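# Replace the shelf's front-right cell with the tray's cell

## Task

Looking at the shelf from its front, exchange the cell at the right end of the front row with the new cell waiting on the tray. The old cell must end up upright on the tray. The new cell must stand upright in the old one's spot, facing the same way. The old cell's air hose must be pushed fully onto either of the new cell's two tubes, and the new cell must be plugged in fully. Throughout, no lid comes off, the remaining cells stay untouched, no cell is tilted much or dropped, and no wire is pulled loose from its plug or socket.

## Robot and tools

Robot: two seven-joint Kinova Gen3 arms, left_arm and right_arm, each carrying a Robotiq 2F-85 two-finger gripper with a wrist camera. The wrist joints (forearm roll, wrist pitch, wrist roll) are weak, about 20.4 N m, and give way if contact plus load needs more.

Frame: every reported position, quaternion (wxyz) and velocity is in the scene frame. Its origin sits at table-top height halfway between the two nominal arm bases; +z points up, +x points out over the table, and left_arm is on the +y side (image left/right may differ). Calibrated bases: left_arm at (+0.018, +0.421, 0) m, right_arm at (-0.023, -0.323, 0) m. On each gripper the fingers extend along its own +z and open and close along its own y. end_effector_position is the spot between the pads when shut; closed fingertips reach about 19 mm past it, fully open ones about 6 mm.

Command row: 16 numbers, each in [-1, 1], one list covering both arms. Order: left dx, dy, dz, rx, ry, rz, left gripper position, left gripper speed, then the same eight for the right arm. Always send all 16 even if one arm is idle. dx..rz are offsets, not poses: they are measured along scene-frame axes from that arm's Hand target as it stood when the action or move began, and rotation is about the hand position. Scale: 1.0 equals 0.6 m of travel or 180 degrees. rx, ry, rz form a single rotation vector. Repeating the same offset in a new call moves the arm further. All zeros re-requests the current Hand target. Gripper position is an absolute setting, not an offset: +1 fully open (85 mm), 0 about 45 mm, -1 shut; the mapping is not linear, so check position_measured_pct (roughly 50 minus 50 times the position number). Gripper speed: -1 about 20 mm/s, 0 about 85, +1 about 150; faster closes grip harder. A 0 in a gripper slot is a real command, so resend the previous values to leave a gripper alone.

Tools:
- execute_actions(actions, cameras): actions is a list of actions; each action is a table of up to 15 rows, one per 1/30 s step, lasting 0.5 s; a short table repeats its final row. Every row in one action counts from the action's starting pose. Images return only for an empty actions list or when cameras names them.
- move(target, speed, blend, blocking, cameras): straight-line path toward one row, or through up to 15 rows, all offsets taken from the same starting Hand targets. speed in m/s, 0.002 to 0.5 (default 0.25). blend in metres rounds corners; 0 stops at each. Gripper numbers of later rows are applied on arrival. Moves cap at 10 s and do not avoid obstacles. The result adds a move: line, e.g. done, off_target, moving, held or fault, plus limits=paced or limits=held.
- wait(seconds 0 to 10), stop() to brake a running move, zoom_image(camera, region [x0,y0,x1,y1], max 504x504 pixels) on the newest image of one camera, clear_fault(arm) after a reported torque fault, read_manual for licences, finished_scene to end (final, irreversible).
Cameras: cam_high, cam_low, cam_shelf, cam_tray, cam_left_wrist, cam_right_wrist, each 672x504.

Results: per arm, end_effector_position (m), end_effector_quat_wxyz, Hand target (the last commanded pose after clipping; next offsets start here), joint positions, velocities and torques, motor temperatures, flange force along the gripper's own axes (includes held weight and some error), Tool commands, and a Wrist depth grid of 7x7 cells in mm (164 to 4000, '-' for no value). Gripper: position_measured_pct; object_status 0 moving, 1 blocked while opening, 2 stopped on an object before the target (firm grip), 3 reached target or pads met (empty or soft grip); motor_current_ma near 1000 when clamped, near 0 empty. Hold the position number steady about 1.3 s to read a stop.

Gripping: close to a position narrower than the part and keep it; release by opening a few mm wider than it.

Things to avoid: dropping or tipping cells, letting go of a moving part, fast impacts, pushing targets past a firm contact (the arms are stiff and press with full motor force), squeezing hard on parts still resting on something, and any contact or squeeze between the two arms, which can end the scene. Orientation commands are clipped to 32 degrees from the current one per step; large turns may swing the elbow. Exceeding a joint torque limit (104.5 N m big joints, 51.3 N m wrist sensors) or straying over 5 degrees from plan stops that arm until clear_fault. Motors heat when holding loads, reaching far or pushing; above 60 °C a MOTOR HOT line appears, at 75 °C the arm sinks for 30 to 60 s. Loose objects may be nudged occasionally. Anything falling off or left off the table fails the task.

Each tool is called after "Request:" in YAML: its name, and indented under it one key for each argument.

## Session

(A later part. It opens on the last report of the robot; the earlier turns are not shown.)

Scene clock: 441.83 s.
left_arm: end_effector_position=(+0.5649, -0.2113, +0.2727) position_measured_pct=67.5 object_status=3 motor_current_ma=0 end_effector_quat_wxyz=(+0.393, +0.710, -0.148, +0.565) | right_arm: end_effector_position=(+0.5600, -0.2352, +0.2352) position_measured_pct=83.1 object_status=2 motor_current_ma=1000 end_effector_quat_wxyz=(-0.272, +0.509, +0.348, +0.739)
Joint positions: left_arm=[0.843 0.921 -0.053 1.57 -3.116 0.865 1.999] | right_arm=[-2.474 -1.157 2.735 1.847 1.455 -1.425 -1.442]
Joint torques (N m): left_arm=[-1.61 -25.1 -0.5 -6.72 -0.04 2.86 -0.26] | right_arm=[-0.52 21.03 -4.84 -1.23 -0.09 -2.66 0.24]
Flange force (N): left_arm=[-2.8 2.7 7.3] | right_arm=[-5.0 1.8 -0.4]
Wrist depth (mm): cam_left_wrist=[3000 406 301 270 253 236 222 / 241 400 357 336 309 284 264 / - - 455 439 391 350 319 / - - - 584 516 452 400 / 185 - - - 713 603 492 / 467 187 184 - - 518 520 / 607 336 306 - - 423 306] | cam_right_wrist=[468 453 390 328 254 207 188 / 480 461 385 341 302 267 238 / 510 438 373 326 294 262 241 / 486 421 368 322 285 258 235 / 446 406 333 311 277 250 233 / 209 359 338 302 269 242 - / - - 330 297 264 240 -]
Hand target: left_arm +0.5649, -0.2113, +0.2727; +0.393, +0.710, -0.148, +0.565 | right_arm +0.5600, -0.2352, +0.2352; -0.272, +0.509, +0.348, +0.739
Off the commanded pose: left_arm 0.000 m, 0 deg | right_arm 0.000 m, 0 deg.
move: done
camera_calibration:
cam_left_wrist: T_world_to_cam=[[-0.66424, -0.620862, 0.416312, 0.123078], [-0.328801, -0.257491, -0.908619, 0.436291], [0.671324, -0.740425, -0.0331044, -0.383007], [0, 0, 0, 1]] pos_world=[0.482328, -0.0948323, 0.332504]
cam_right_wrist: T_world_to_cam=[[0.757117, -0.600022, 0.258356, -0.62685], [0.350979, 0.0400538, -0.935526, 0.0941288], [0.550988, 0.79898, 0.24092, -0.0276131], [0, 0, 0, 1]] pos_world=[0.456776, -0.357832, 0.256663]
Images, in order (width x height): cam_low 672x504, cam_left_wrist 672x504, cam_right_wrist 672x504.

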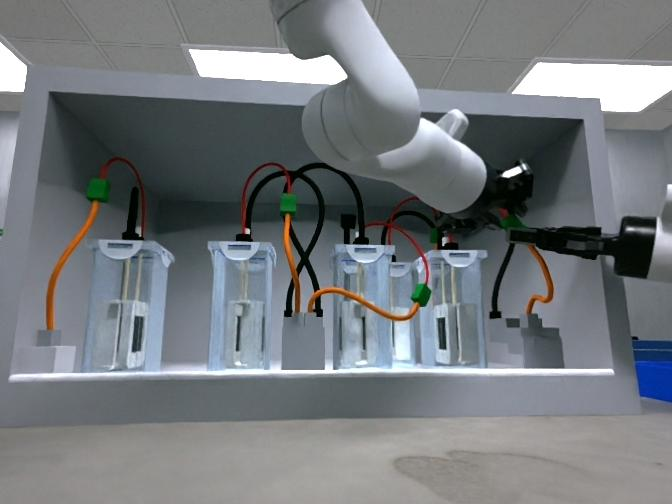

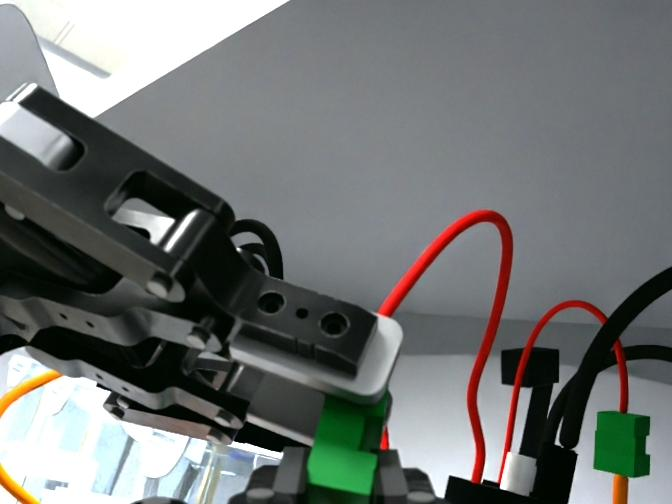

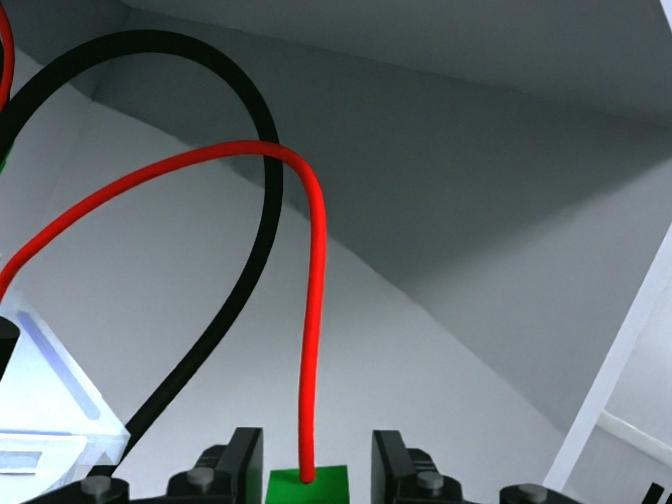

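Request:
move:
  target:
    - [0.002,0.002,-0.0016,0,0,0,-0.35,-0.9,0,0,0,0,0,0,-0.7,-0.9]
    - [0.002,0.002,-0.0016,0,0,0,-0.72,-0.8,0,0,0,0,0,0,-0.7,-0.9]
  speed: 0.03
  cameras: ["cam_left_wrist","cam_low","cam_right_wrist"]

Request:
zoom_image:
  camera: "cam_left_wrist"
  region: [290, 340, 420, 504]

Scene clock: 443.63 s.
left_arm: end_effector_position=(+0.5661, -0.2101, +0.2718) position_measured_pct=78.4 object_status=0 motor_current_ma=1000 end_effector_quat_wxyz=(+0.393, +0.710, -0.148, +0.565) | right_arm: end_effector_position=(+0.5600, -0.2352, +0.2352) position_measured_pct=83.1 object_status=2 motor_current_ma=1000 end_effector_quat_wxyz=(-0.272, +0.509, +0.348, +0.739)
Joint positions: left_arm=[0.84 0.922 -0.053 1.571 -3.12 0.867 2.002] | right_arm=[-2.474 -1.157 2.735 1.847 1.455 -1.425 -1.442]
Joint torques (N m): left_arm=[-3.16 -22.51 -1.51 -5.56 0.32 1.85 -0.4] | right_arm=[-1.06 22.16 -6.15 -0.77 0.52 -3.83 0.31]
Flange force (N): left_arm=[-0.7 5.3 5.2] | right_arm=[-8.4 3.2 -0.1]
Wrist depth (mm): cam_left_wrist=[2960 404 303 273 253 237 222 / 243 410 362 336 310 285 264 / - - 468 439 391 350 319 / - - - 586 514 451 401 / 186 - - - 712 584 492 / 390 186 181 - - 519 519 / 607 341 307 - - 425 306] | cam_right_wrist=[468 454 390 330 255 209 191 / 492 461 396 342 303 267 239 / 510 435 380 327 295 263 241 / 482 415 368 321 287 259 235 / 440 409 334 312 277 251 233 / 209 356 337 304 270 243 - / - - 331 293 264 241 -]
Hand target: left_arm +0.5661, -0.2101, +0.2718; +0.393, +0.710, -0.148, +0.565 | right_arm +0.5600, -0.2352, +0.2352; -0.272, +0.509, +0.348, +0.739
Off the commanded pose: left_arm 0.000 m, 0 deg | right_arm 0.000 m, 0 deg.
move: done
camera_calibration:
cam_left_wrist: T_world_to_cam=[[-0.664247, -0.620816, 0.41637, 0.124984], [-0.328781, -0.257597, -0.908596, 0.436149], [0.671326, -0.740427, -0.0330042, -0.382989], [0, 0, 0, 1]] pos_world=[0.483528, -0.0936323, 0.331604]
cam_right_wrist: T_world_to_cam=[[0.757117, -0.600022, 0.258356, -0.62685], [0.350979, 0.0400538, -0.935526, 0.0941288], [0.550988, 0.79898, 0.24092, -0.0276131], [0, 0, 0, 1]] pos_world=[0.456776, -0.357832, 0.256663]
Images, in order (width x height): cam_low 672x504, cam_left_wrist 672x504, cam_right_wrist 672x504.

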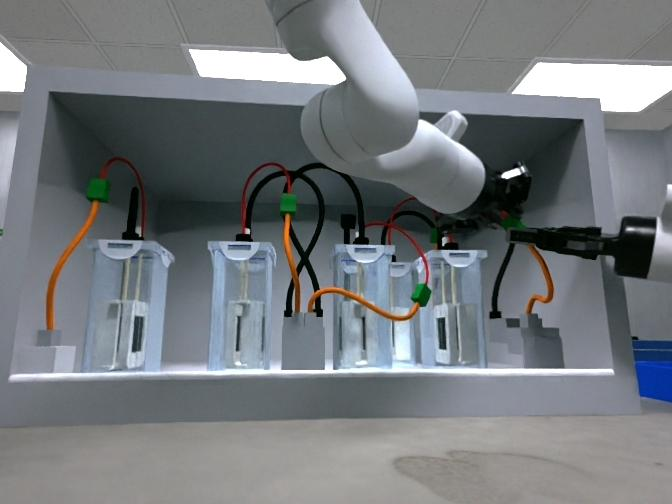

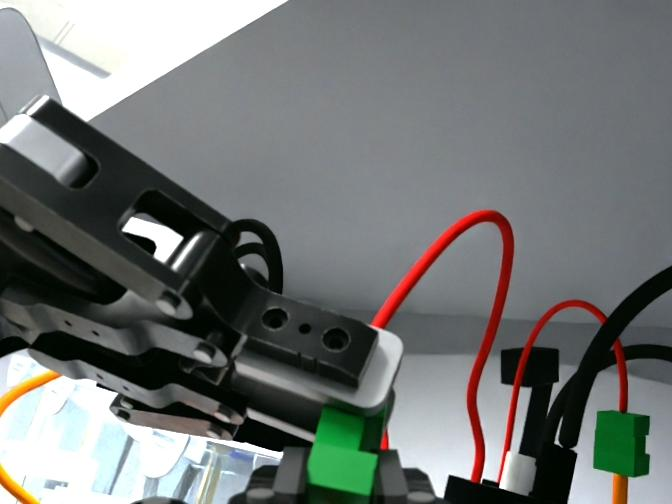

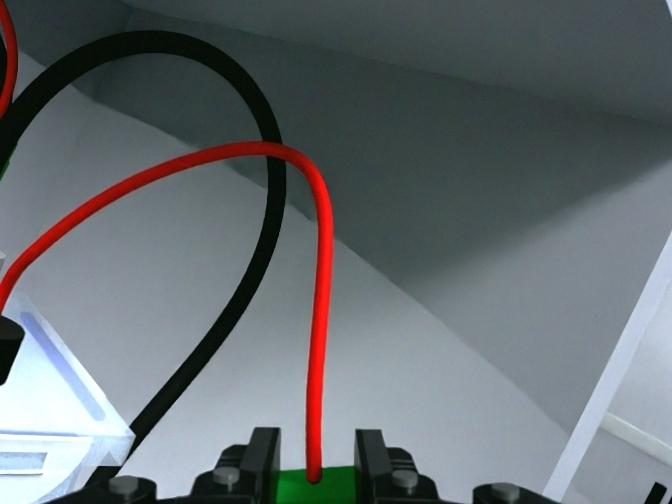

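Scaled by 3.073.

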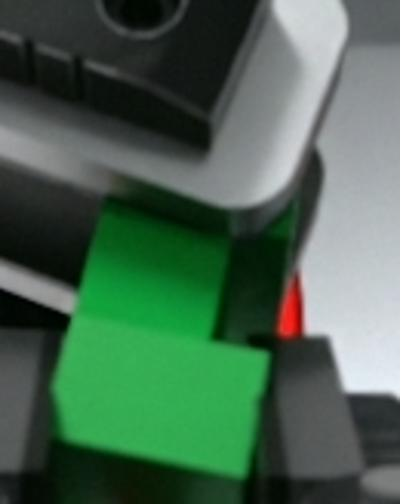

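Request:
move:
  target: [-0.0066,-0.0066,-0.0178,0,0,0,-0.72,-0.8,0,0,0,0,0,0,-0.7,-0.9]
  speed: 0.03

Request:
move:
  target: [-0.0023,-0.0023,-0.006,0,0,0,-0.72,-0.8,0,0,0,0,0,0,-0.7,-0.9]
  speed: 0.03
  cameras: ["cam_left_wrist","cam_low"]

Request:
zoom_image:
  camera: "cam_left_wrist"
  region: [290, 340, 420, 504]

Request:
zoom_image:
  camera: "cam_low"
  region: [490, 195, 530, 240]

Scene clock: 446.03 s.
left_arm: end_effector_position=(+0.5623, -0.2140, +0.2613) position_measured_pct=78.4 object_status=2 motor_current_ma=1000 end_effector_quat_wxyz=(+0.393, +0.710, -0.148, +0.565) | right_arm: end_effector_position=(+0.5600, -0.2353, +0.2350) position_measured_pct=83.1 object_status=2 motor_current_ma=1000 end_effector_quat_wxyz=(-0.272, +0.509, +0.348, +0.739)
Joint positions: left_arm=[0.851 0.943 -0.053 1.568 -3.105 0.886 1.995] | right_arm=[-2.474 -1.158 2.735 1.847 1.455 -1.425 -1.442]
Joint torques (N m): left_arm=[3.74 -9.02 2.87 1.43 -1.65 -3.36 -0.33] | right_arm=[-5.39 28.88 -14.47 -1.65 0.47 -8.36 0.26]
Flange force (N): left_arm=[17.0 3.4 0.0] | right_arm=[-22.7 1.8 -12.3]
Wrist depth (mm): cam_left_wrist=[3584 388 304 273 256 237 225 / 242 415 367 338 313 288 267 / - - 479 445 393 354 323 / - - - 595 509 467 400 / - - - 812 711 550 405 / 187 185 180 - - 504 529 / 608 334 304 - - 292 311] | cam_right_wrist=[475 468 394 325 254 208 190 / 258 473 395 348 308 272 242 / 511 448 385 328 299 266 244 / 490 425 371 326 289 261 237 / 281 411 343 314 279 253 234 / 206 355 337 304 270 244 232 / - - 330 292 263 240 -]
Hand target: left_arm +0.5621, -0.2140, +0.2611; +0.393, +0.710, -0.148, +0.565 | right_arm +0.5600, -0.2352, +0.2352; -0.272, +0.509, +0.348, +0.739
Off the commanded pose: left_arm 0.000 m, 0 deg | right_arm 0.000 m, 0 deg.
move: done

Scene clock: 446.73 s.
left_arm: end_effector_position=(+0.5608, -0.2154, +0.2575) position_measured_pct=78.4 object_status=2 motor_current_ma=1000 end_effector_quat_wxyz=(+0.393, +0.710, -0.148, +0.565) | right_arm: end_effector_position=(+0.5599, -0.2352, +0.2351) position_measured_pct=83.1 object_status=2 motor_current_ma=1000 end_effector_quat_wxyz=(-0.272, +0.509, +0.348, +0.739)
Joint positions: left_arm=[0.855 0.95 -0.053 1.567 -3.1 0.892 1.992] | right_arm=[-2.474 -1.157 2.735 1.847 1.455 -1.425 -1.442]
Joint torques (N m): left_arm=[10.68 -0.26 7.23 5.83 -3.85 -6.8 -0.34] | right_arm=[-8.76 33.25 -20.07 -2.6 0.27 -11.05 0.27]
Flange force (N): left_arm=[29.5 -0.3 -3.3] | right_arm=[-31.0 0.0 -22.1]
Wrist depth (mm): cam_left_wrist=[3527 383 304 274 257 239 226 / 244 412 364 341 315 290 269 / - - 482 450 395 357 326 / - - - 609 539 454 401 / - - - 813 733 582 397 / 185 182 179 - 262 395 524 / 609 220 200 - - 292 311] | cam_right_wrist=[473 447 395 329 258 213 192 / 259 477 395 349 308 273 244 / 511 444 389 330 299 266 243 / 490 428 374 325 288 260 237 / 446 410 341 313 278 252 233 / 205 355 338 303 270 243 232 / - 352 330 291 262 240 -]
Hand target: left_arm +0.5607, -0.2154, +0.2575; +0.393, +0.710, -0.148, +0.565 | right_arm +0.5599, -0.2352, +0.2352; -0.272, +0.509, +0.348, +0.739
Off the commanded pose: left_arm 0.000 m, 0 deg | right_arm 0.000 m, 0 deg.
move: done
camera_calibration:
cam_left_wrist: T_world_to_cam=[[-0.664225, -0.620881, 0.416307, 0.12413], [-0.328715, -0.25758, -0.908625, 0.420028], [0.671381, -0.740378, -0.0330017, -0.383849], [0, 0, 0, 1]] pos_world=[0.478228, -0.0989323, 0.317304]
Images, in order (width x height): cam_low 672x504, cam_left_wrist 672x504.

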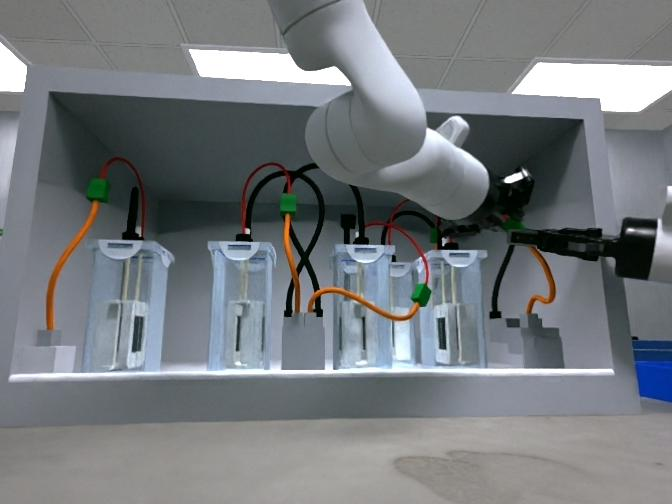

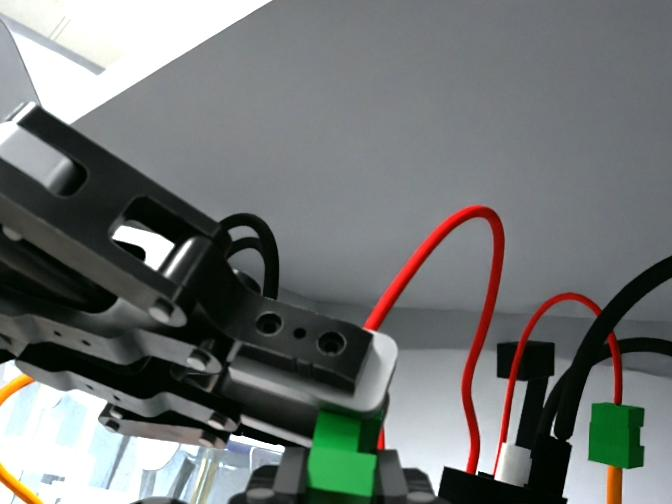

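Scaled by 3.073.

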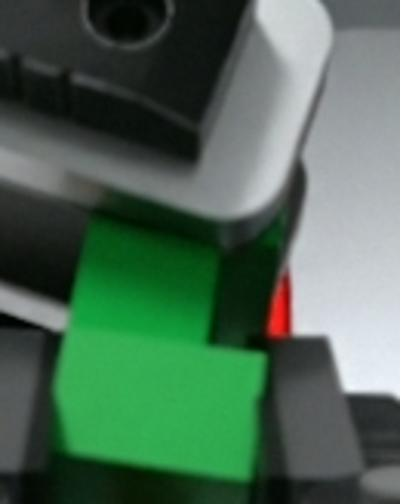

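Scaled by 11.200 from the camera's 672x504 image, which has a finer 960x720 frame.

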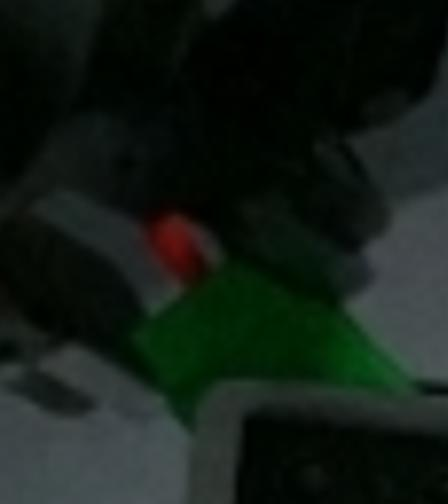

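Request:
move:
  target: [-0.0023,-0.0023,-0.006,0,0,0,-0.72,-0.8,0,0,0,0,0,0,-0.7,-0.9]
  speed: 0.03
  cameras: ["cam_low"]

Request:
zoom_image:
  camera: "cam_low"
  region: [490, 195, 530, 240]

Scene clock: 447.70 s.
left_arm: end_effector_position=(+0.5594, -0.2167, +0.2540) position_measured_pct=78.4 object_status=2 motor_current_ma=1000 end_effector_quat_wxyz=(+0.393, +0.710, -0.148, +0.565) | right_arm: end_effector_position=(+0.5599, -0.2352, +0.2351) position_measured_pct=83.1 object_status=2 motor_current_ma=1000 end_effector_quat_wxyz=(-0.272, +0.509, +0.348, +0.739)
Joint positions: left_arm=[0.858 0.958 -0.053 1.566 -3.095 0.898 1.99] | right_arm=[-2.474 -1.157 2.735 1.847 1.455 -1.425 -1.442]
Joint torques (N m): left_arm=[17.59 11.19 11.51 8.8 -6.24 -11.21 -0.49] | right_arm=[-9.67 36.09 -23.7 -2.36 0.63 -13.98 -0.05]
Flange force (N): left_arm=[45.0 -3.4 -18.4] | right_arm=[-38.9 0.0 -23.7]
Wrist depth (mm): cam_left_wrist=[3663 377 303 274 259 240 227 / 246 413 367 342 319 293 270 / - - 488 454 399 360 327 / - - - 622 544 462 404 / - - - 820 734 603 403 / 183 181 178 - 263 396 521 / 610 216 - - - 292 311] | cam_right_wrist=[474 456 393 332 260 214 194 / 341 478 398 346 308 271 245 / 514 450 389 328 298 266 243 / 490 428 373 325 288 260 236 / 447 411 336 313 278 252 233 / 202 354 338 303 269 243 232 / - 352 329 291 262 239 -]
Hand target: left_arm +0.5594, -0.2168, +0.2539; +0.393, +0.710, -0.148, +0.565 | right_arm +0.5599, -0.2352, +0.2352; -0.272, +0.509, +0.348, +0.739
Off the commanded pose: left_arm 0.000 m, 0 deg | right_arm 0.000 m, 0 deg.
move: done
Images, in order (width x height): cam_low 672x504.

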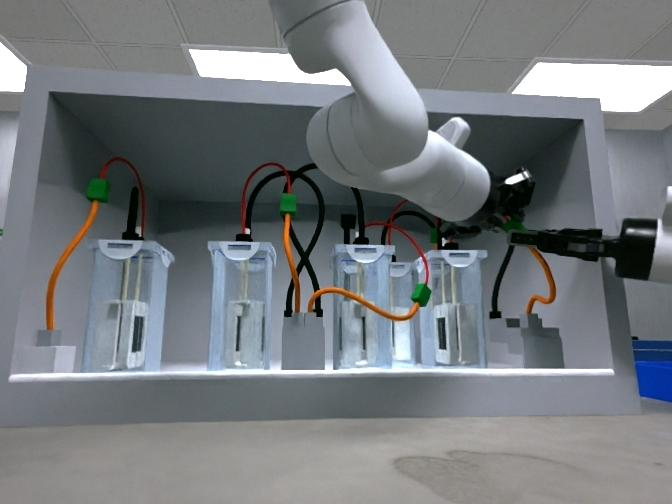

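Scaled by 11.200 from the camera's 672x504 image, which has a finer 960x720 frame.

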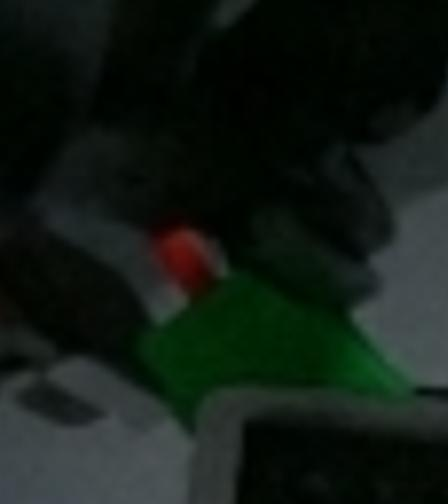

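Request:
move:
  target: [0.0066,0.0066,0.0175,0,0,0,-0.72,-0.8,0,0,0,0,0,0,-0.7,-0.9]
  speed: 0.04

Scene clock: 448.67 s.
left_arm: end_effector_position=(+0.5632, -0.2128, +0.2642) position_measured_pct=78.4 object_status=2 motor_current_ma=1000 end_effector_quat_wxyz=(+0.393, +0.710, -0.148, +0.564) | right_arm: end_effector_position=(+0.5599, -0.2351, +0.2354) position_measured_pct=83.1 object_status=2 motor_current_ma=1000 end_effector_quat_wxyz=(-0.272, +0.509, +0.348, +0.739)
Joint positions: left_arm=[0.848 0.937 -0.053 1.569 -3.11 0.88 1.997] | right_arm=[-2.474 -1.157 2.735 1.847 1.455 -1.425 -1.442]
Joint velocities: left_arm=[within noise] | right_arm=[-0.001 0 0.005 0 0 0 0.003]
Joint torques (N m): left_arm=[-3.54 -19.05 -1.65 -3.05 0.35 0.42 -0.54] | right_arm=[-0.3 24.06 -7.43 -1.37 0.3 -5.06 0.26]
Flange force (N): left_arm=[2.7 7.3 5.9] | right_arm=[-12.7 1.2 0.1]
Wrist depth (mm): cam_left_wrist=[3546 387 301 270 254 237 222 / 240 404 357 335 310 285 264 / - - 471 440 392 354 320 / - - - 596 495 459 394 / - - - 821 721 603 403 / 187 182 177 - - 503 526 / 609 220 197 - - 294 311] | cam_right_wrist=[475 452 393 329 256 208 191 / 341 472 389 345 307 270 242 / 512 440 383 327 298 265 243 / 488 426 369 324 288 260 237 / 279 409 340 312 278 252 233 / 206 357 338 304 270 244 232 / - 353 330 292 263 240 -]
Hand target: left_arm +0.5633, -0.2128, +0.2644; +0.393, +0.710, -0.148, +0.565 | right_arm +0.5599, -0.2352, +0.2352; -0.272, +0.509, +0.348, +0.739
Off the commanded pose: left_arm 0.000 m, 0 deg | right_arm 0.000 m, 0 deg.
move: done

Request:
move:
  target:
    - [0.0011,0.0011,0.0029,0,0,0,-0.72,-0.8,0,0,0,0,0,0,-0.7,-0.9]
    - [0.0011,0.0011,0.0029,0,0,0,-0.35,-0.9,0,0,0,0,0,0,-0.7,-0.9]
    - [0.0026,0.0026,0.0102,0,0,0,-0.35,-0.9,0,0,0,0,0,0,-0.7,-0.9]
  speed: 0.03
  cameras: ["cam_left_wrist","cam_right_wrist","cam_low"]

Request:
zoom_image:
  camera: "cam_low"
  region: [490, 195, 530, 240]

Scene clock: 450.97 s.
left_arm: end_effector_position=(+0.5649, -0.2113, +0.2705) position_measured_pct=67.5 object_status=3 motor_current_ma=0 end_effector_quat_wxyz=(+0.393, +0.710, -0.148, +0.565) | right_arm: end_effector_position=(+0.5600, -0.2352, +0.2351) position_measured_pct=83.1 object_status=2 motor_current_ma=1000 end_effector_quat_wxyz=(-0.272, +0.509, +0.348, +0.739)
Joint positions: left_arm=[0.843 0.925 -0.053 1.57 -3.115 0.869 1.999] | right_arm=[-2.474 -1.157 2.735 1.847 1.455 -1.425 -1.442]
Joint torques (N m): left_arm=[-1.58 -25.14 -0.54 -6.63 -0.03 2.86 -0.29] | right_arm=[-0.47 20.92 -4.89 -1.25 -0.04 -2.69 0.18]
Flange force (N): left_arm=[-2.8 2.5 7.5] | right_arm=[-4.7 1.5 -0.2]
Wrist depth (mm): cam_left_wrist=[2870 406 302 270 253 236 222 / 241 404 357 336 309 285 264 / - - 469 441 391 353 319 / - - - 582 494 440 401 / - - - - 706 601 492 / 189 188 184 - - 518 518 / 608 - - - - 424 306] | cam_right_wrist=[465 454 391 336 261 211 193 / 479 464 387 341 303 269 240 / 509 441 383 328 294 262 241 / 487 423 370 322 286 258 235 / 277 408 333 312 277 251 233 / 208 356 339 303 270 243 - / - - 330 - 264 240 -]
Hand target: left_arm +0.5649, -0.2113, +0.2705; +0.393, +0.710, -0.148, +0.565 | right_arm +0.5600, -0.2352, +0.2351; -0.272, +0.509, +0.348, +0.739
Off the commanded pose: left_arm 0.000 m, 0 deg | right_arm 0.000 m, 0 deg.
move: done
camera_calibration:
cam_left_wrist: T_world_to_cam=[[-0.664218, -0.620846, 0.416372, 0.123965], [-0.328844, -0.257532, -0.908592, 0.4343], [0.671324, -0.740424, -0.033104, -0.38308], [0, 0, 0, 1]] pos_world=[0.482328, -0.0948323, 0.330304]
cam_right_wrist: T_world_to_cam=[[0.757117, -0.600022, 0.258356, -0.62685], [0.350979, 0.0400538, -0.935526, 0.0941288], [0.550988, 0.79898, 0.24092, -0.0276131], [0, 0, 0, 1]] pos_world=[0.456776, -0.357832, 0.256663]
Images, in order (width x height): cam_low 672x504, cam_left_wrist 672x504, cam_right_wrist 672x504.

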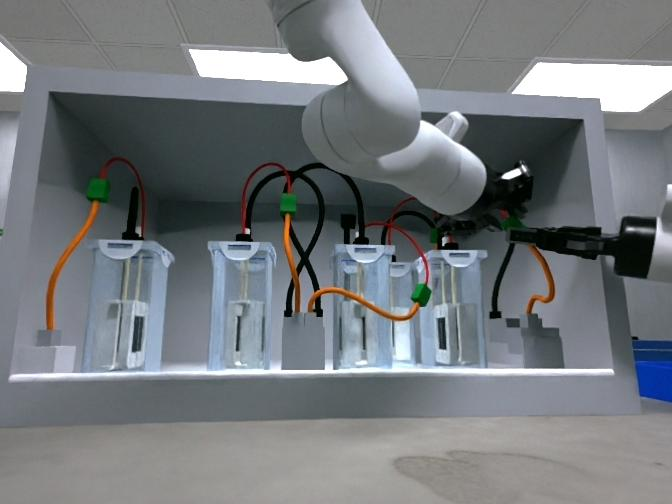

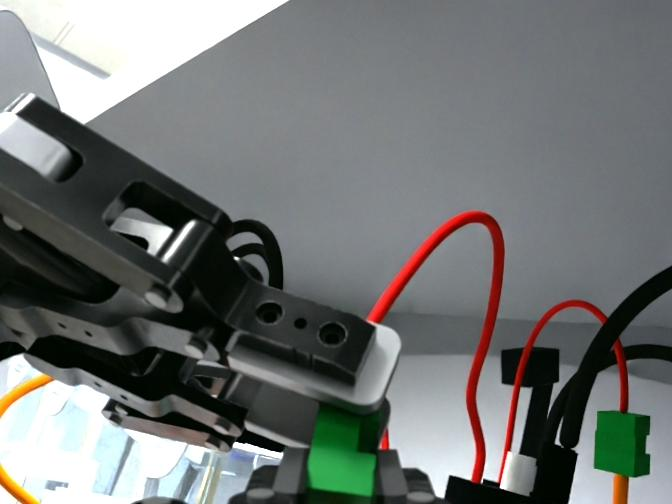

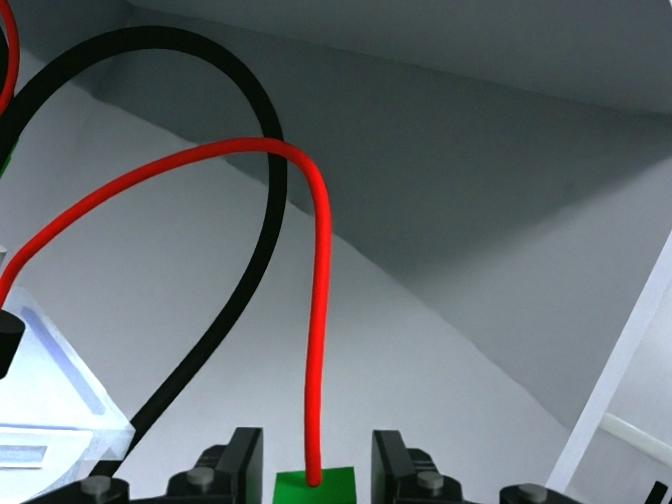

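Scaled by 11.200 from the camera's 672x504 image, which has a finer 960x720 frame.

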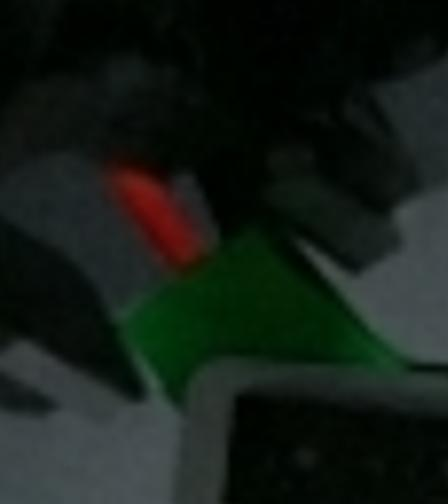

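Request:
move:
  target:
    - [-0.114,0.121,0.0087,0,0,0,-0.35,-0.9,0,0,0,0,0,0,-0.7,-0.9]
    - [-0.25,0.32,0.08,0,0,0,-0.35,-0.9,0,0,0,0,0,0,-0.7,-0.9]
  speed: [0.08,0.2]
  blend: [0.03,0]
  cameras: ["cam_left_wrist","cam_right_wrist","cam_low"]

Request:
zoom_image:
  camera: "cam_left_wrist"
  region: [270, 340, 420, 504]

Request:
zoom_image:
  camera: "cam_low"
  region: [490, 195, 530, 240]

Scene clock: 453.80 s.
left_arm: end_effector_position=(+0.4149, -0.0193, +0.3185) position_measured_pct=67.5 object_status=3 motor_current_ma=0 end_effector_quat_wxyz=(+0.393, +0.710, -0.148, +0.565) | right_arm: end_effector_position=(+0.5600, -0.2352, +0.2352) position_measured_pct=83.1 object_status=2 motor_current_ma=1000 end_effector_quat_wxyz=(-0.272, +0.509, +0.348, +0.739)
Joint positions: left_arm=[0.825 0.55 -0.098 2.393 -3.194 1.32 2.035] | right_arm=[-2.474 -1.157 2.735 1.847 1.455 -1.425 -1.442]
Joint torques (N m): left_arm=[-1.55 -15.99 -0.55 -3.12 0.06 2.84 -0.27] | right_arm=[-0.55 20.82 -4.88 -1.18 -0.1 -2.72 0.24]
Flange force (N): left_arm=[-4.0 3.8 5.5] | right_arm=[-4.6 2.0 -0.3]
Wrist depth (mm): cam_left_wrist=[3623 421 302 270 253 237 222 / 2973 410 357 335 309 285 264 / 648 544 492 439 393 353 319 / 693 736 530 602 494 440 402 / 679 470 827 840 736 598 492 / 593 457 370 806 699 519 518 / 604 336 317 744 - 426 306] | cam_right_wrist=[533 256 236 263 - 3855 3453 / 616 677 363 289 329 3767 3315 / 611 716 694 581 377 3418 3250 / 489 593 665 578 519 474 3084 / 455 456 628 562 506 3219 3041 / 316 410 450 532 493 3266 2960 / 513 466 591 416 456 3157 2921]
Hand target: left_arm +0.4149, -0.0193, +0.3185; +0.393, +0.710, -0.148, +0.565 | right_arm +0.5600, -0.2352, +0.2352; -0.272, +0.509, +0.348, +0.739
Off the commanded pose: left_arm 0.000 m, 0 deg | right_arm 0.000 m, 0 deg.
move: done
camera_calibration:
cam_left_wrist: T_world_to_cam=[[-0.664218, -0.620846, 0.416372, 0.123549], [-0.328844, -0.257532, -0.908592, 0.478032], [0.671324, -0.740424, -0.033104, -0.138631], [0, 0, 0, 1]] pos_world=[0.332328, 0.0971677, 0.378304]
cam_right_wrist: T_world_to_cam=[[0.757117, -0.600022, 0.258356, -0.62685], [0.350979, 0.0400538, -0.935526, 0.0941288], [0.550988, 0.79898, 0.24092, -0.0276131], [0, 0, 0, 1]] pos_world=[0.456776, -0.357832, 0.256663]
Images, in order (width x height): cam_low 672x504, cam_left_wrist 672x504, cam_right_wrist 672x504.

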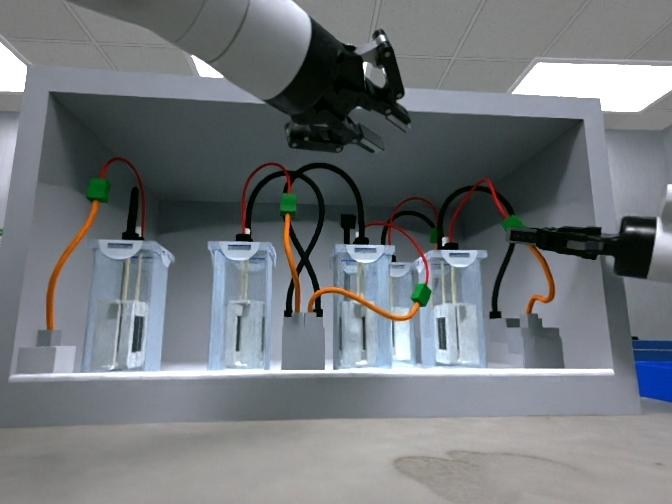

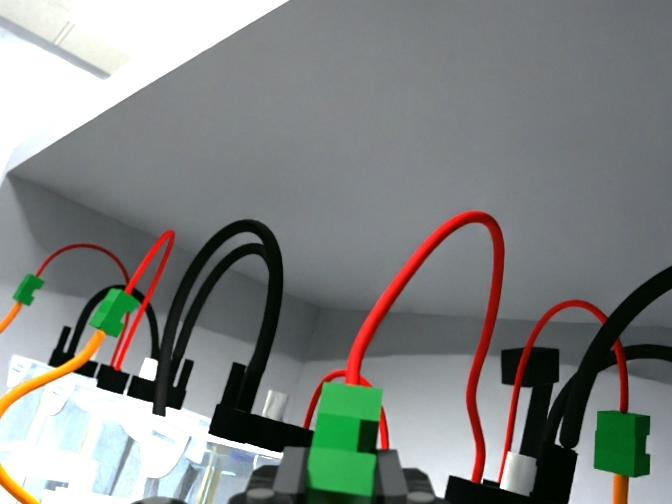

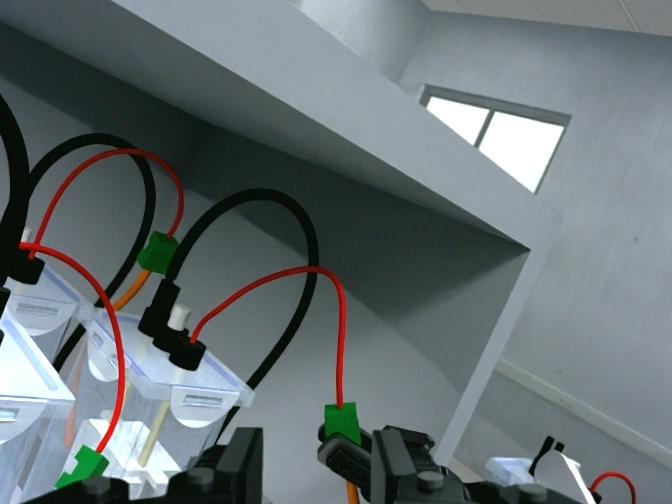

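Scaled by 3.073.

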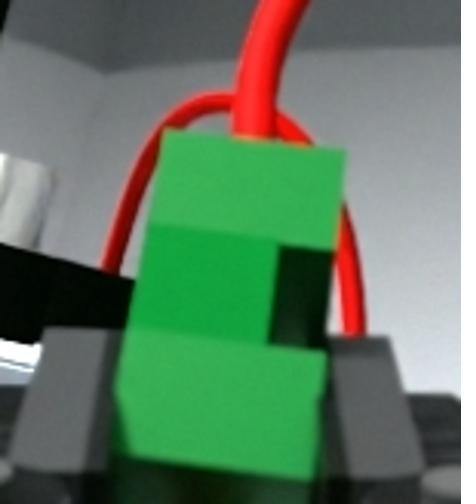

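Scaled by 11.200 from the camera's 672x504 image, which has a finer 960x720 frame.

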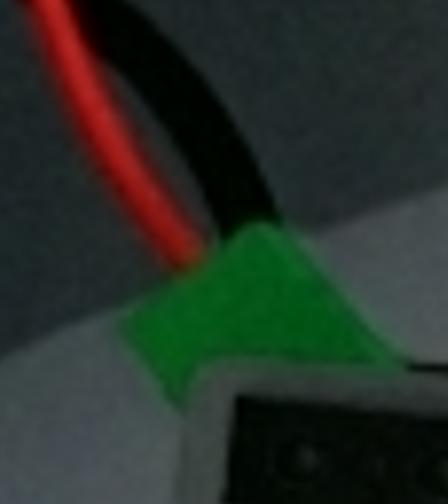

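Request:
move:
  target: [0,0,0,0,0,0,-0.35,-0.9,0,0,0,0,0,0,-0.25,-0.95]
  cameras: ["cam_left_wrist","cam_right_wrist","cam_low","cam_shelf"]

Request:
zoom_image:
  camera: "cam_low"
  region: [450, 165, 570, 265]

Scene clock: 455.23 s.
left_arm: end_effector_position=(+0.4149, -0.0193, +0.3185) position_measured_pct=67.5 object_status=3 motor_current_ma=0 end_effector_quat_wxyz=(+0.393, +0.710, -0.148, +0.565) | right_arm: end_effector_position=(+0.5599, -0.2349, +0.2352) position_measured_pct=63.6 object_status=0 motor_current_ma=150 end_effector_quat_wxyz=(-0.273, +0.509, +0.348, +0.739)
Joint positions: left_arm=[0.825 0.55 -0.098 2.393 -3.194 1.32 2.035] | right_arm=[-2.474 -1.157 2.735 1.847 1.455 -1.425 -1.442]
Joint torques (N m): left_arm=[-1.54 -15.98 -0.53 -3.08 0.07 2.86 -0.26] | right_arm=[28.99 20.48 9.35 -6.68 -7.03 -5.2 0.22]
Flange force (N): left_arm=[-3.8 3.8 5.7] | right_arm=[-9.6 -17.7 48.3]
Wrist depth (mm): cam_left_wrist=[3584 3299 301 269 253 236 221 / 2947 411 357 335 308 284 263 / 655 542 489 438 387 353 317 / 688 729 634 586 525 455 403 / 684 516 826 846 721 591 397 / 612 486 490 801 702 504 317 / 649 347 - 381 655 614 303] | cam_right_wrist=[533 256 235 263 - 3855 3400 / 616 677 372 289 329 3704 3349 / 610 719 692 581 376 3418 3203 / 491 591 665 577 519 475 3157 / 455 456 631 556 507 3188 3070 / 316 410 451 537 494 3234 3014 / 515 467 593 425 462 3172 2947]
Hand target: left_arm +0.4149, -0.0193, +0.3185; +0.393, +0.710, -0.148, +0.565 | right_arm +0.5599, -0.2352, +0.2352; -0.272, +0.509, +0.348, +0.739
Off the commanded pose: left_arm 0.000 m, 0 deg | right_arm 0.000 m, 0 deg.
move: done
camera_calibration:
cam_left_wrist: T_world_to_cam=[[-0.664218, -0.620846, 0.416372, 0.123549], [-0.328844, -0.257532, -0.908592, 0.478032], [0.671324, -0.740424, -0.033104, -0.138631], [0, 0, 0, 1]] pos_world=[0.332328, 0.0971677, 0.378304]
cam_right_wrist: T_world_to_cam=[[0.757445, -0.599626, 0.258313, -0.62673], [0.35092, 0.0402593, -0.93554, 0.0942234], [0.550575, 0.799267, 0.240915, -0.0274809], [0, 0, 0, 1]] pos_world=[0.456779, -0.357633, 0.256663]
Images, in order (width x height): cam_low 672x504, cam_shelf 672x504, cam_left_wrist 672x504, cam_right_wrist 672x504.

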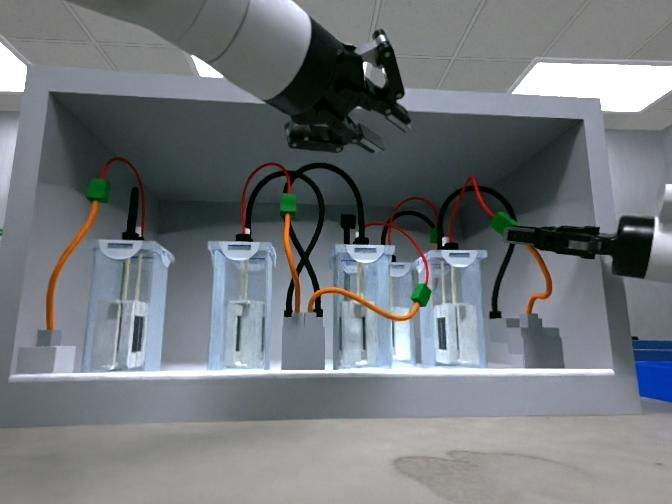

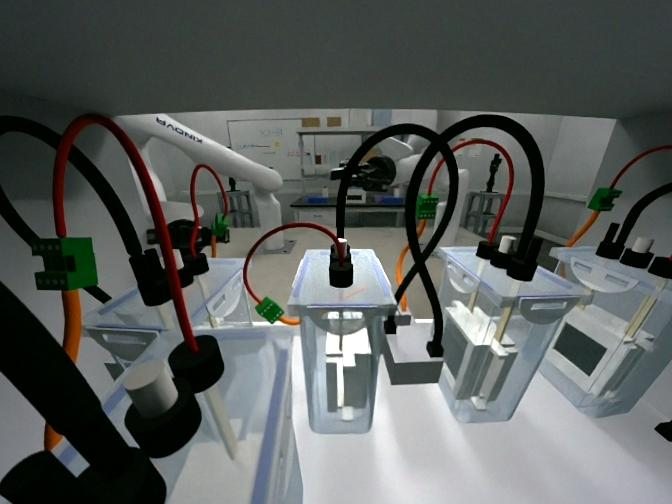

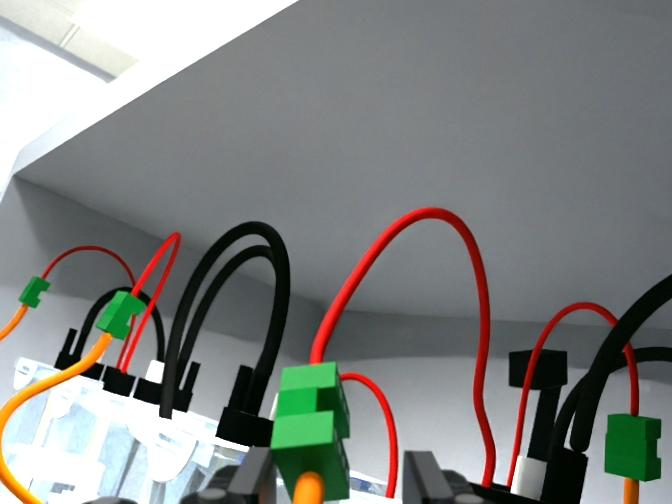

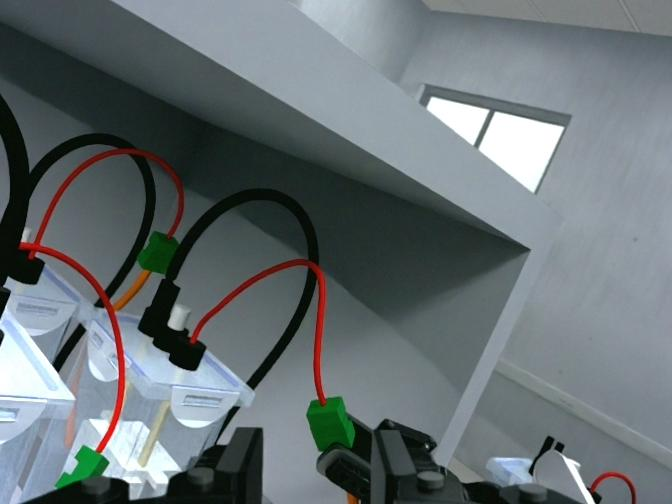

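Scaled by 4.200 from the camera's 672x504 image, which has a finer 960x720 frame.

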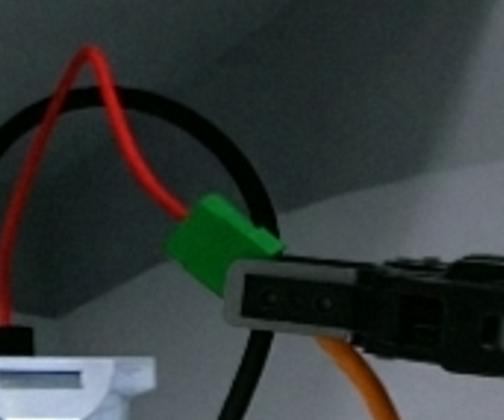

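Request:
wait:
  seconds: 0.5
  cameras: ["cam_left_wrist"]

Scene clock: 456.00 s.
left_arm: end_effector_position=(+0.4149, -0.0193, +0.3185) position_measured_pct=67.5 object_status=3 motor_current_ma=0 end_effector_quat_wxyz=(+0.393, +0.710, -0.148, +0.565) | right_arm: end_effector_position=(+0.5600, -0.2352, +0.2351) position_measured_pct=63.6 object_status=1 motor_current_ma=1000 end_effector_quat_wxyz=(-0.272, +0.509, +0.348, +0.739)
Joint positions: left_arm=[0.825 0.55 -0.098 2.393 -3.194 1.32 2.035] | right_arm=[-2.474 -1.157 2.735 1.847 1.455 -1.425 -1.442]
Joint torques (N m): left_arm=[-1.6 -16.05 -0.55 -3.07 0.09 2.86 -0.27] | right_arm=[31.84 20.14 11.02 -6.39 -7.17 -5.64 0.35]
Flange force (N): left_arm=[-4.1 3.8 5.8] | right_arm=[-10.5 -17.1 55.0]
Wrist depth (mm): cam_left_wrist=[3508 3250 302 269 252 236 221 / 3014 410 357 334 308 284 263 / 655 544 490 436 387 352 317 / 689 737 634 582 525 456 402 / 686 519 824 856 720 593 397 / 615 487 490 801 702 505 316 / 651 346 - 381 651 611 302] | cam_right_wrist=[534 256 236 262 - 3855 3435 / 616 675 371 289 329 3725 3282 / 612 717 692 582 378 3400 3219 / 490 593 669 575 519 474 3142 / 455 456 632 557 506 3203 3098 / 316 410 453 537 493 3219 2960 / 514 468 593 425 463 3157 2921]
Hand target: left_arm +0.4149, -0.0193, +0.3185; +0.393, +0.710, -0.148, +0.565 | right_arm +0.5600, -0.2352, +0.2352; -0.272, +0.509, +0.348, +0.739
Tool commands: left_gripper/position=-0.35 left_gripper/speed=-0.9 right_gripper/position=-0.25 right_gripper/speed=-0.95
Off the commanded pose: left_arm 0.000 m, 0 deg | right_arm 0.000 m, 0 deg.
wait: 0.50 s; at rest from the start
camera_calibration:
cam_left_wrist: T_world_to_cam=[[-0.664218, -0.620846, 0.416372, 0.123549], [-0.328844, -0.257532, -0.908592, 0.478032], [0.671324, -0.740424, -0.033104, -0.138631], [0, 0, 0, 1]] pos_world=[0.332328, 0.0971677, 0.378304]
Images, in order (width x height): cam_left_wrist 672x504.

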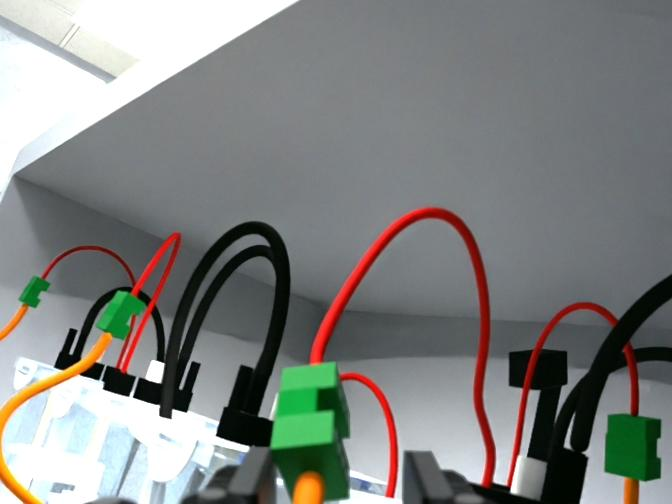

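Request:
move:
  target: [0,0,0,0,0,0,-0.35,-0.9,0,0,0,0,0,0,-0.4,-0.95]
  cameras: ["cam_left_wrist","cam_right_wrist"]

Request:
zoom_image:
  camera: "cam_left_wrist"
  region: [200, 340, 460, 504]

Request:
zoom_image:
  camera: "cam_right_wrist"
  region: [260, 370, 480, 504]

Scene clock: 456.93 s.
left_arm: end_effector_position=(+0.4149, -0.0193, +0.3185) position_measured_pct=67.5 object_status=3 motor_current_ma=0 end_effector_quat_wxyz=(+0.393, +0.710, -0.148, +0.565) | right_arm: end_effector_position=(+0.5600, -0.2354, +0.2351) position_measured_pct=69.7 object_status=0 motor_current_ma=10 end_effector_quat_wxyz=(-0.272, +0.509, +0.348, +0.739)
Joint positions: left_arm=[0.825 0.55 -0.098 2.393 -3.194 1.32 2.035] | right_arm=[-2.474 -1.157 2.736 1.847 1.455 -1.425 -1.442]
Joint torques (N m): left_arm=[-1.52 -16.04 -0.54 -3.1 0.09 2.85 -0.26] | right_arm=[15.82 23.03 1.41 -8.95 -6.52 -3.75 -0.08]
Flange force (N): left_arm=[-4.0 3.6 5.7] | right_arm=[-5.5 -22.7 16.6]
Wrist depth (mm): cam_left_wrist=[3418 3250 303 270 253 237 222 / 2947 411 359 336 308 285 263 / 658 546 493 439 386 352 320 / 691 736 636 596 533 451 400 / 676 510 809 845 718 592 491 / 599 490 370 790 690 525 317 / 644 341 314 748 649 516 308] | cam_right_wrist=[534 256 236 262 - 3855 3366 / 616 678 372 289 329 3704 3366 / 611 716 694 582 376 3383 3219 / 490 594 666 575 520 474 3142 / 456 455 633 553 505 3234 3070 / 316 411 452 529 494 3219 3000 / 514 466 592 423 462 3188 2908]
Hand target: left_arm +0.4149, -0.0193, +0.3185; +0.393, +0.710, -0.148, +0.565 | right_arm +0.5599, -0.2352, +0.2352; -0.272, +0.509, +0.348, +0.739
Off the commanded pose: left_arm 0.000 m, 0 deg | right_arm 0.000 m, 0 deg.
move: done
camera_calibration:
cam_left_wrist: T_world_to_cam=[[-0.664218, -0.620846, 0.416372, 0.123549], [-0.328844, -0.257532, -0.908592, 0.478032], [0.671324, -0.740424, -0.033104, -0.138631], [0, 0, 0, 1]] pos_world=[0.332328, 0.0971677, 0.378304]
cam_right_wrist: T_world_to_cam=[[0.756906, -0.600302, 0.258322, -0.626964], [0.350965, 0.0399439, -0.935536, 0.0941067], [0.551286, 0.798775, 0.240919, -0.0276619], [0, 0, 0, 1]] pos_world=[0.456774, -0.358031, 0.256663]
Images, in order (width x height): cam_left_wrist 672x504, cam_right_wrist 672x504.

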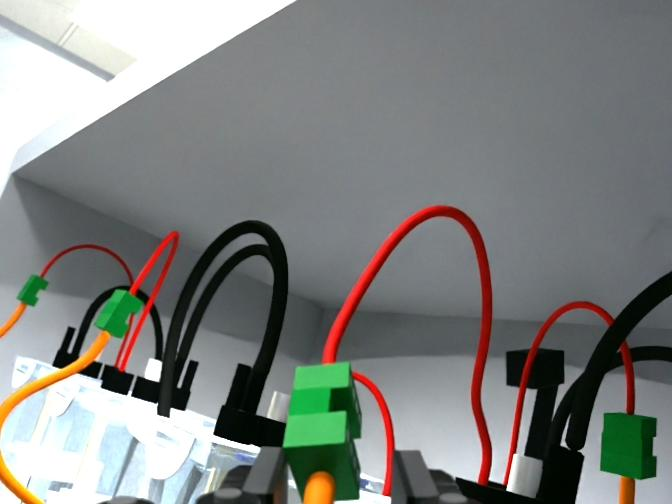

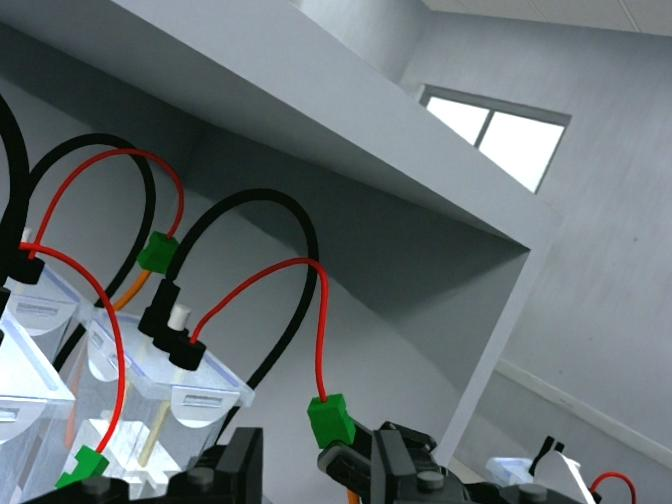

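Scaled by 1.938.

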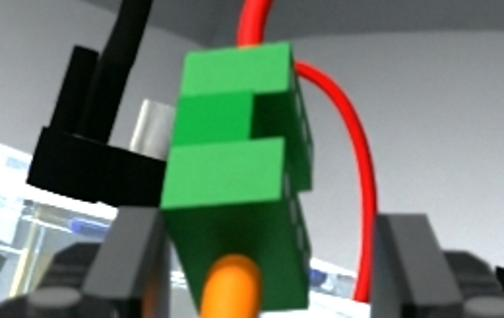

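Scaled by 2.291.

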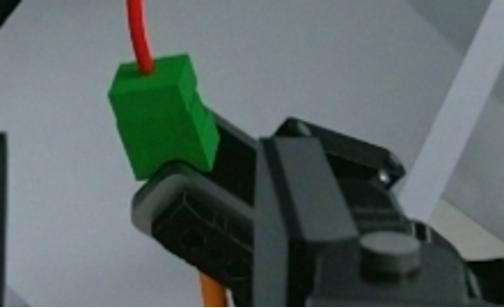

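Request:
move:
  target: [0,0,0,0,0,0,-0.35,-0.9,-0.01,0.035,0,0,0,0,-0.4,-0.95]
  speed: 0.04
  cameras: ["cam_left_wrist","cam_right_wrist"]

Scene clock: 458.67 s.
left_arm: end_effector_position=(+0.4149, -0.0193, +0.3185) position_measured_pct=67.5 object_status=3 motor_current_ma=0 end_effector_quat_wxyz=(+0.393, +0.710, -0.148, +0.565) | right_arm: end_effector_position=(+0.5540, -0.2142, +0.2351) position_measured_pct=69.7 object_status=3 motor_current_ma=0 end_effector_quat_wxyz=(-0.272, +0.509, +0.348, +0.739)
Joint positions: left_arm=[0.825 0.55 -0.098 2.393 -3.194 1.32 2.035] | right_arm=[-2.5 -1.156 2.72 1.891 1.418 -1.414 -1.387]
Joint torques (N m): left_arm=[-1.59 -16.01 -0.55 -3.1 0.1 2.84 -0.27] | right_arm=[-0.63 20.9 -5.21 -0.86 0.16 -2.87 0.27]
Flange force (N): left_arm=[-4.0 3.7 5.6] | right_arm=[-5.7 2.0 -0.3]
Wrist depth (mm): cam_left_wrist=[3546 3332 302 271 253 237 223 / 2987 410 359 337 310 286 267 / 637 530 487 438 393 357 322 / 672 716 518 565 503 454 413 / 660 442 777 821 730 617 511 / 605 477 519 774 702 616 304 / 636 468 312 366 665 601 301] | cam_right_wrist=[534 256 236 263 - 3833 3400 / 615 676 371 289 329 3704 3332 / 608 718 696 581 377 3366 3203 / 491 594 666 581 519 474 3113 / 455 455 635 558 506 3250 3098 / 316 411 447 531 493 3234 2947 / 514 466 599 402 476 3234 2895]
Hand target: left_arm +0.4149, -0.0193, +0.3185; +0.393, +0.710, -0.148, +0.565 | right_arm +0.5540, -0.2142, +0.2351; -0.272, +0.509, +0.348, +0.739
Off the commanded pose: left_arm 0.000 m, 0 deg | right_arm 0.000 m, 0 deg.
move: done
camera_calibration:
cam_left_wrist: T_world_to_cam=[[-0.664218, -0.620846, 0.416372, 0.123549], [-0.328844, -0.257532, -0.908592, 0.478032], [0.671324, -0.740424, -0.033104, -0.138631], [0, 0, 0, 1]] pos_world=[0.332328, 0.0971677, 0.378304]
cam_right_wrist: T_world_to_cam=[[0.757131, -0.600001, 0.258362, -0.609768], [0.350927, 0.0399794, -0.935549, 0.0954017], [0.551002, 0.798999, 0.240827, -0.0409818], [0, 0, 0, 1]] pos_world=[0.450776, -0.336931, 0.256663]
Images, in order (width x height): cam_left_wrist 672x504, cam_right_wrist 672x504.

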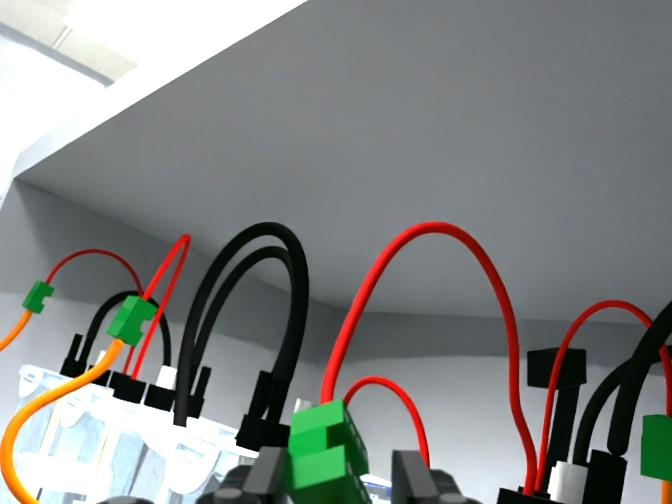

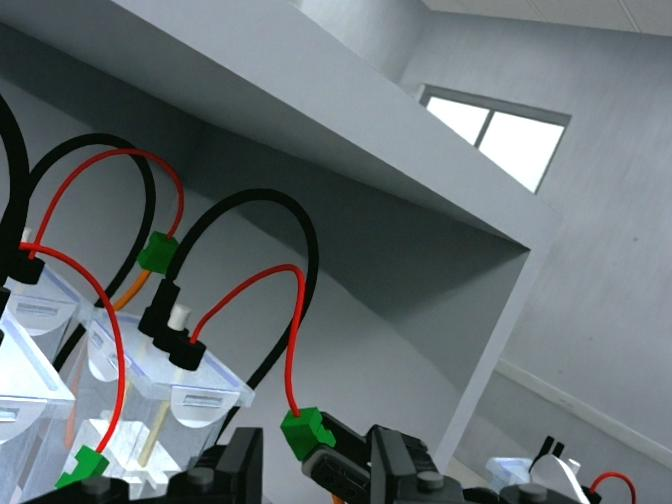

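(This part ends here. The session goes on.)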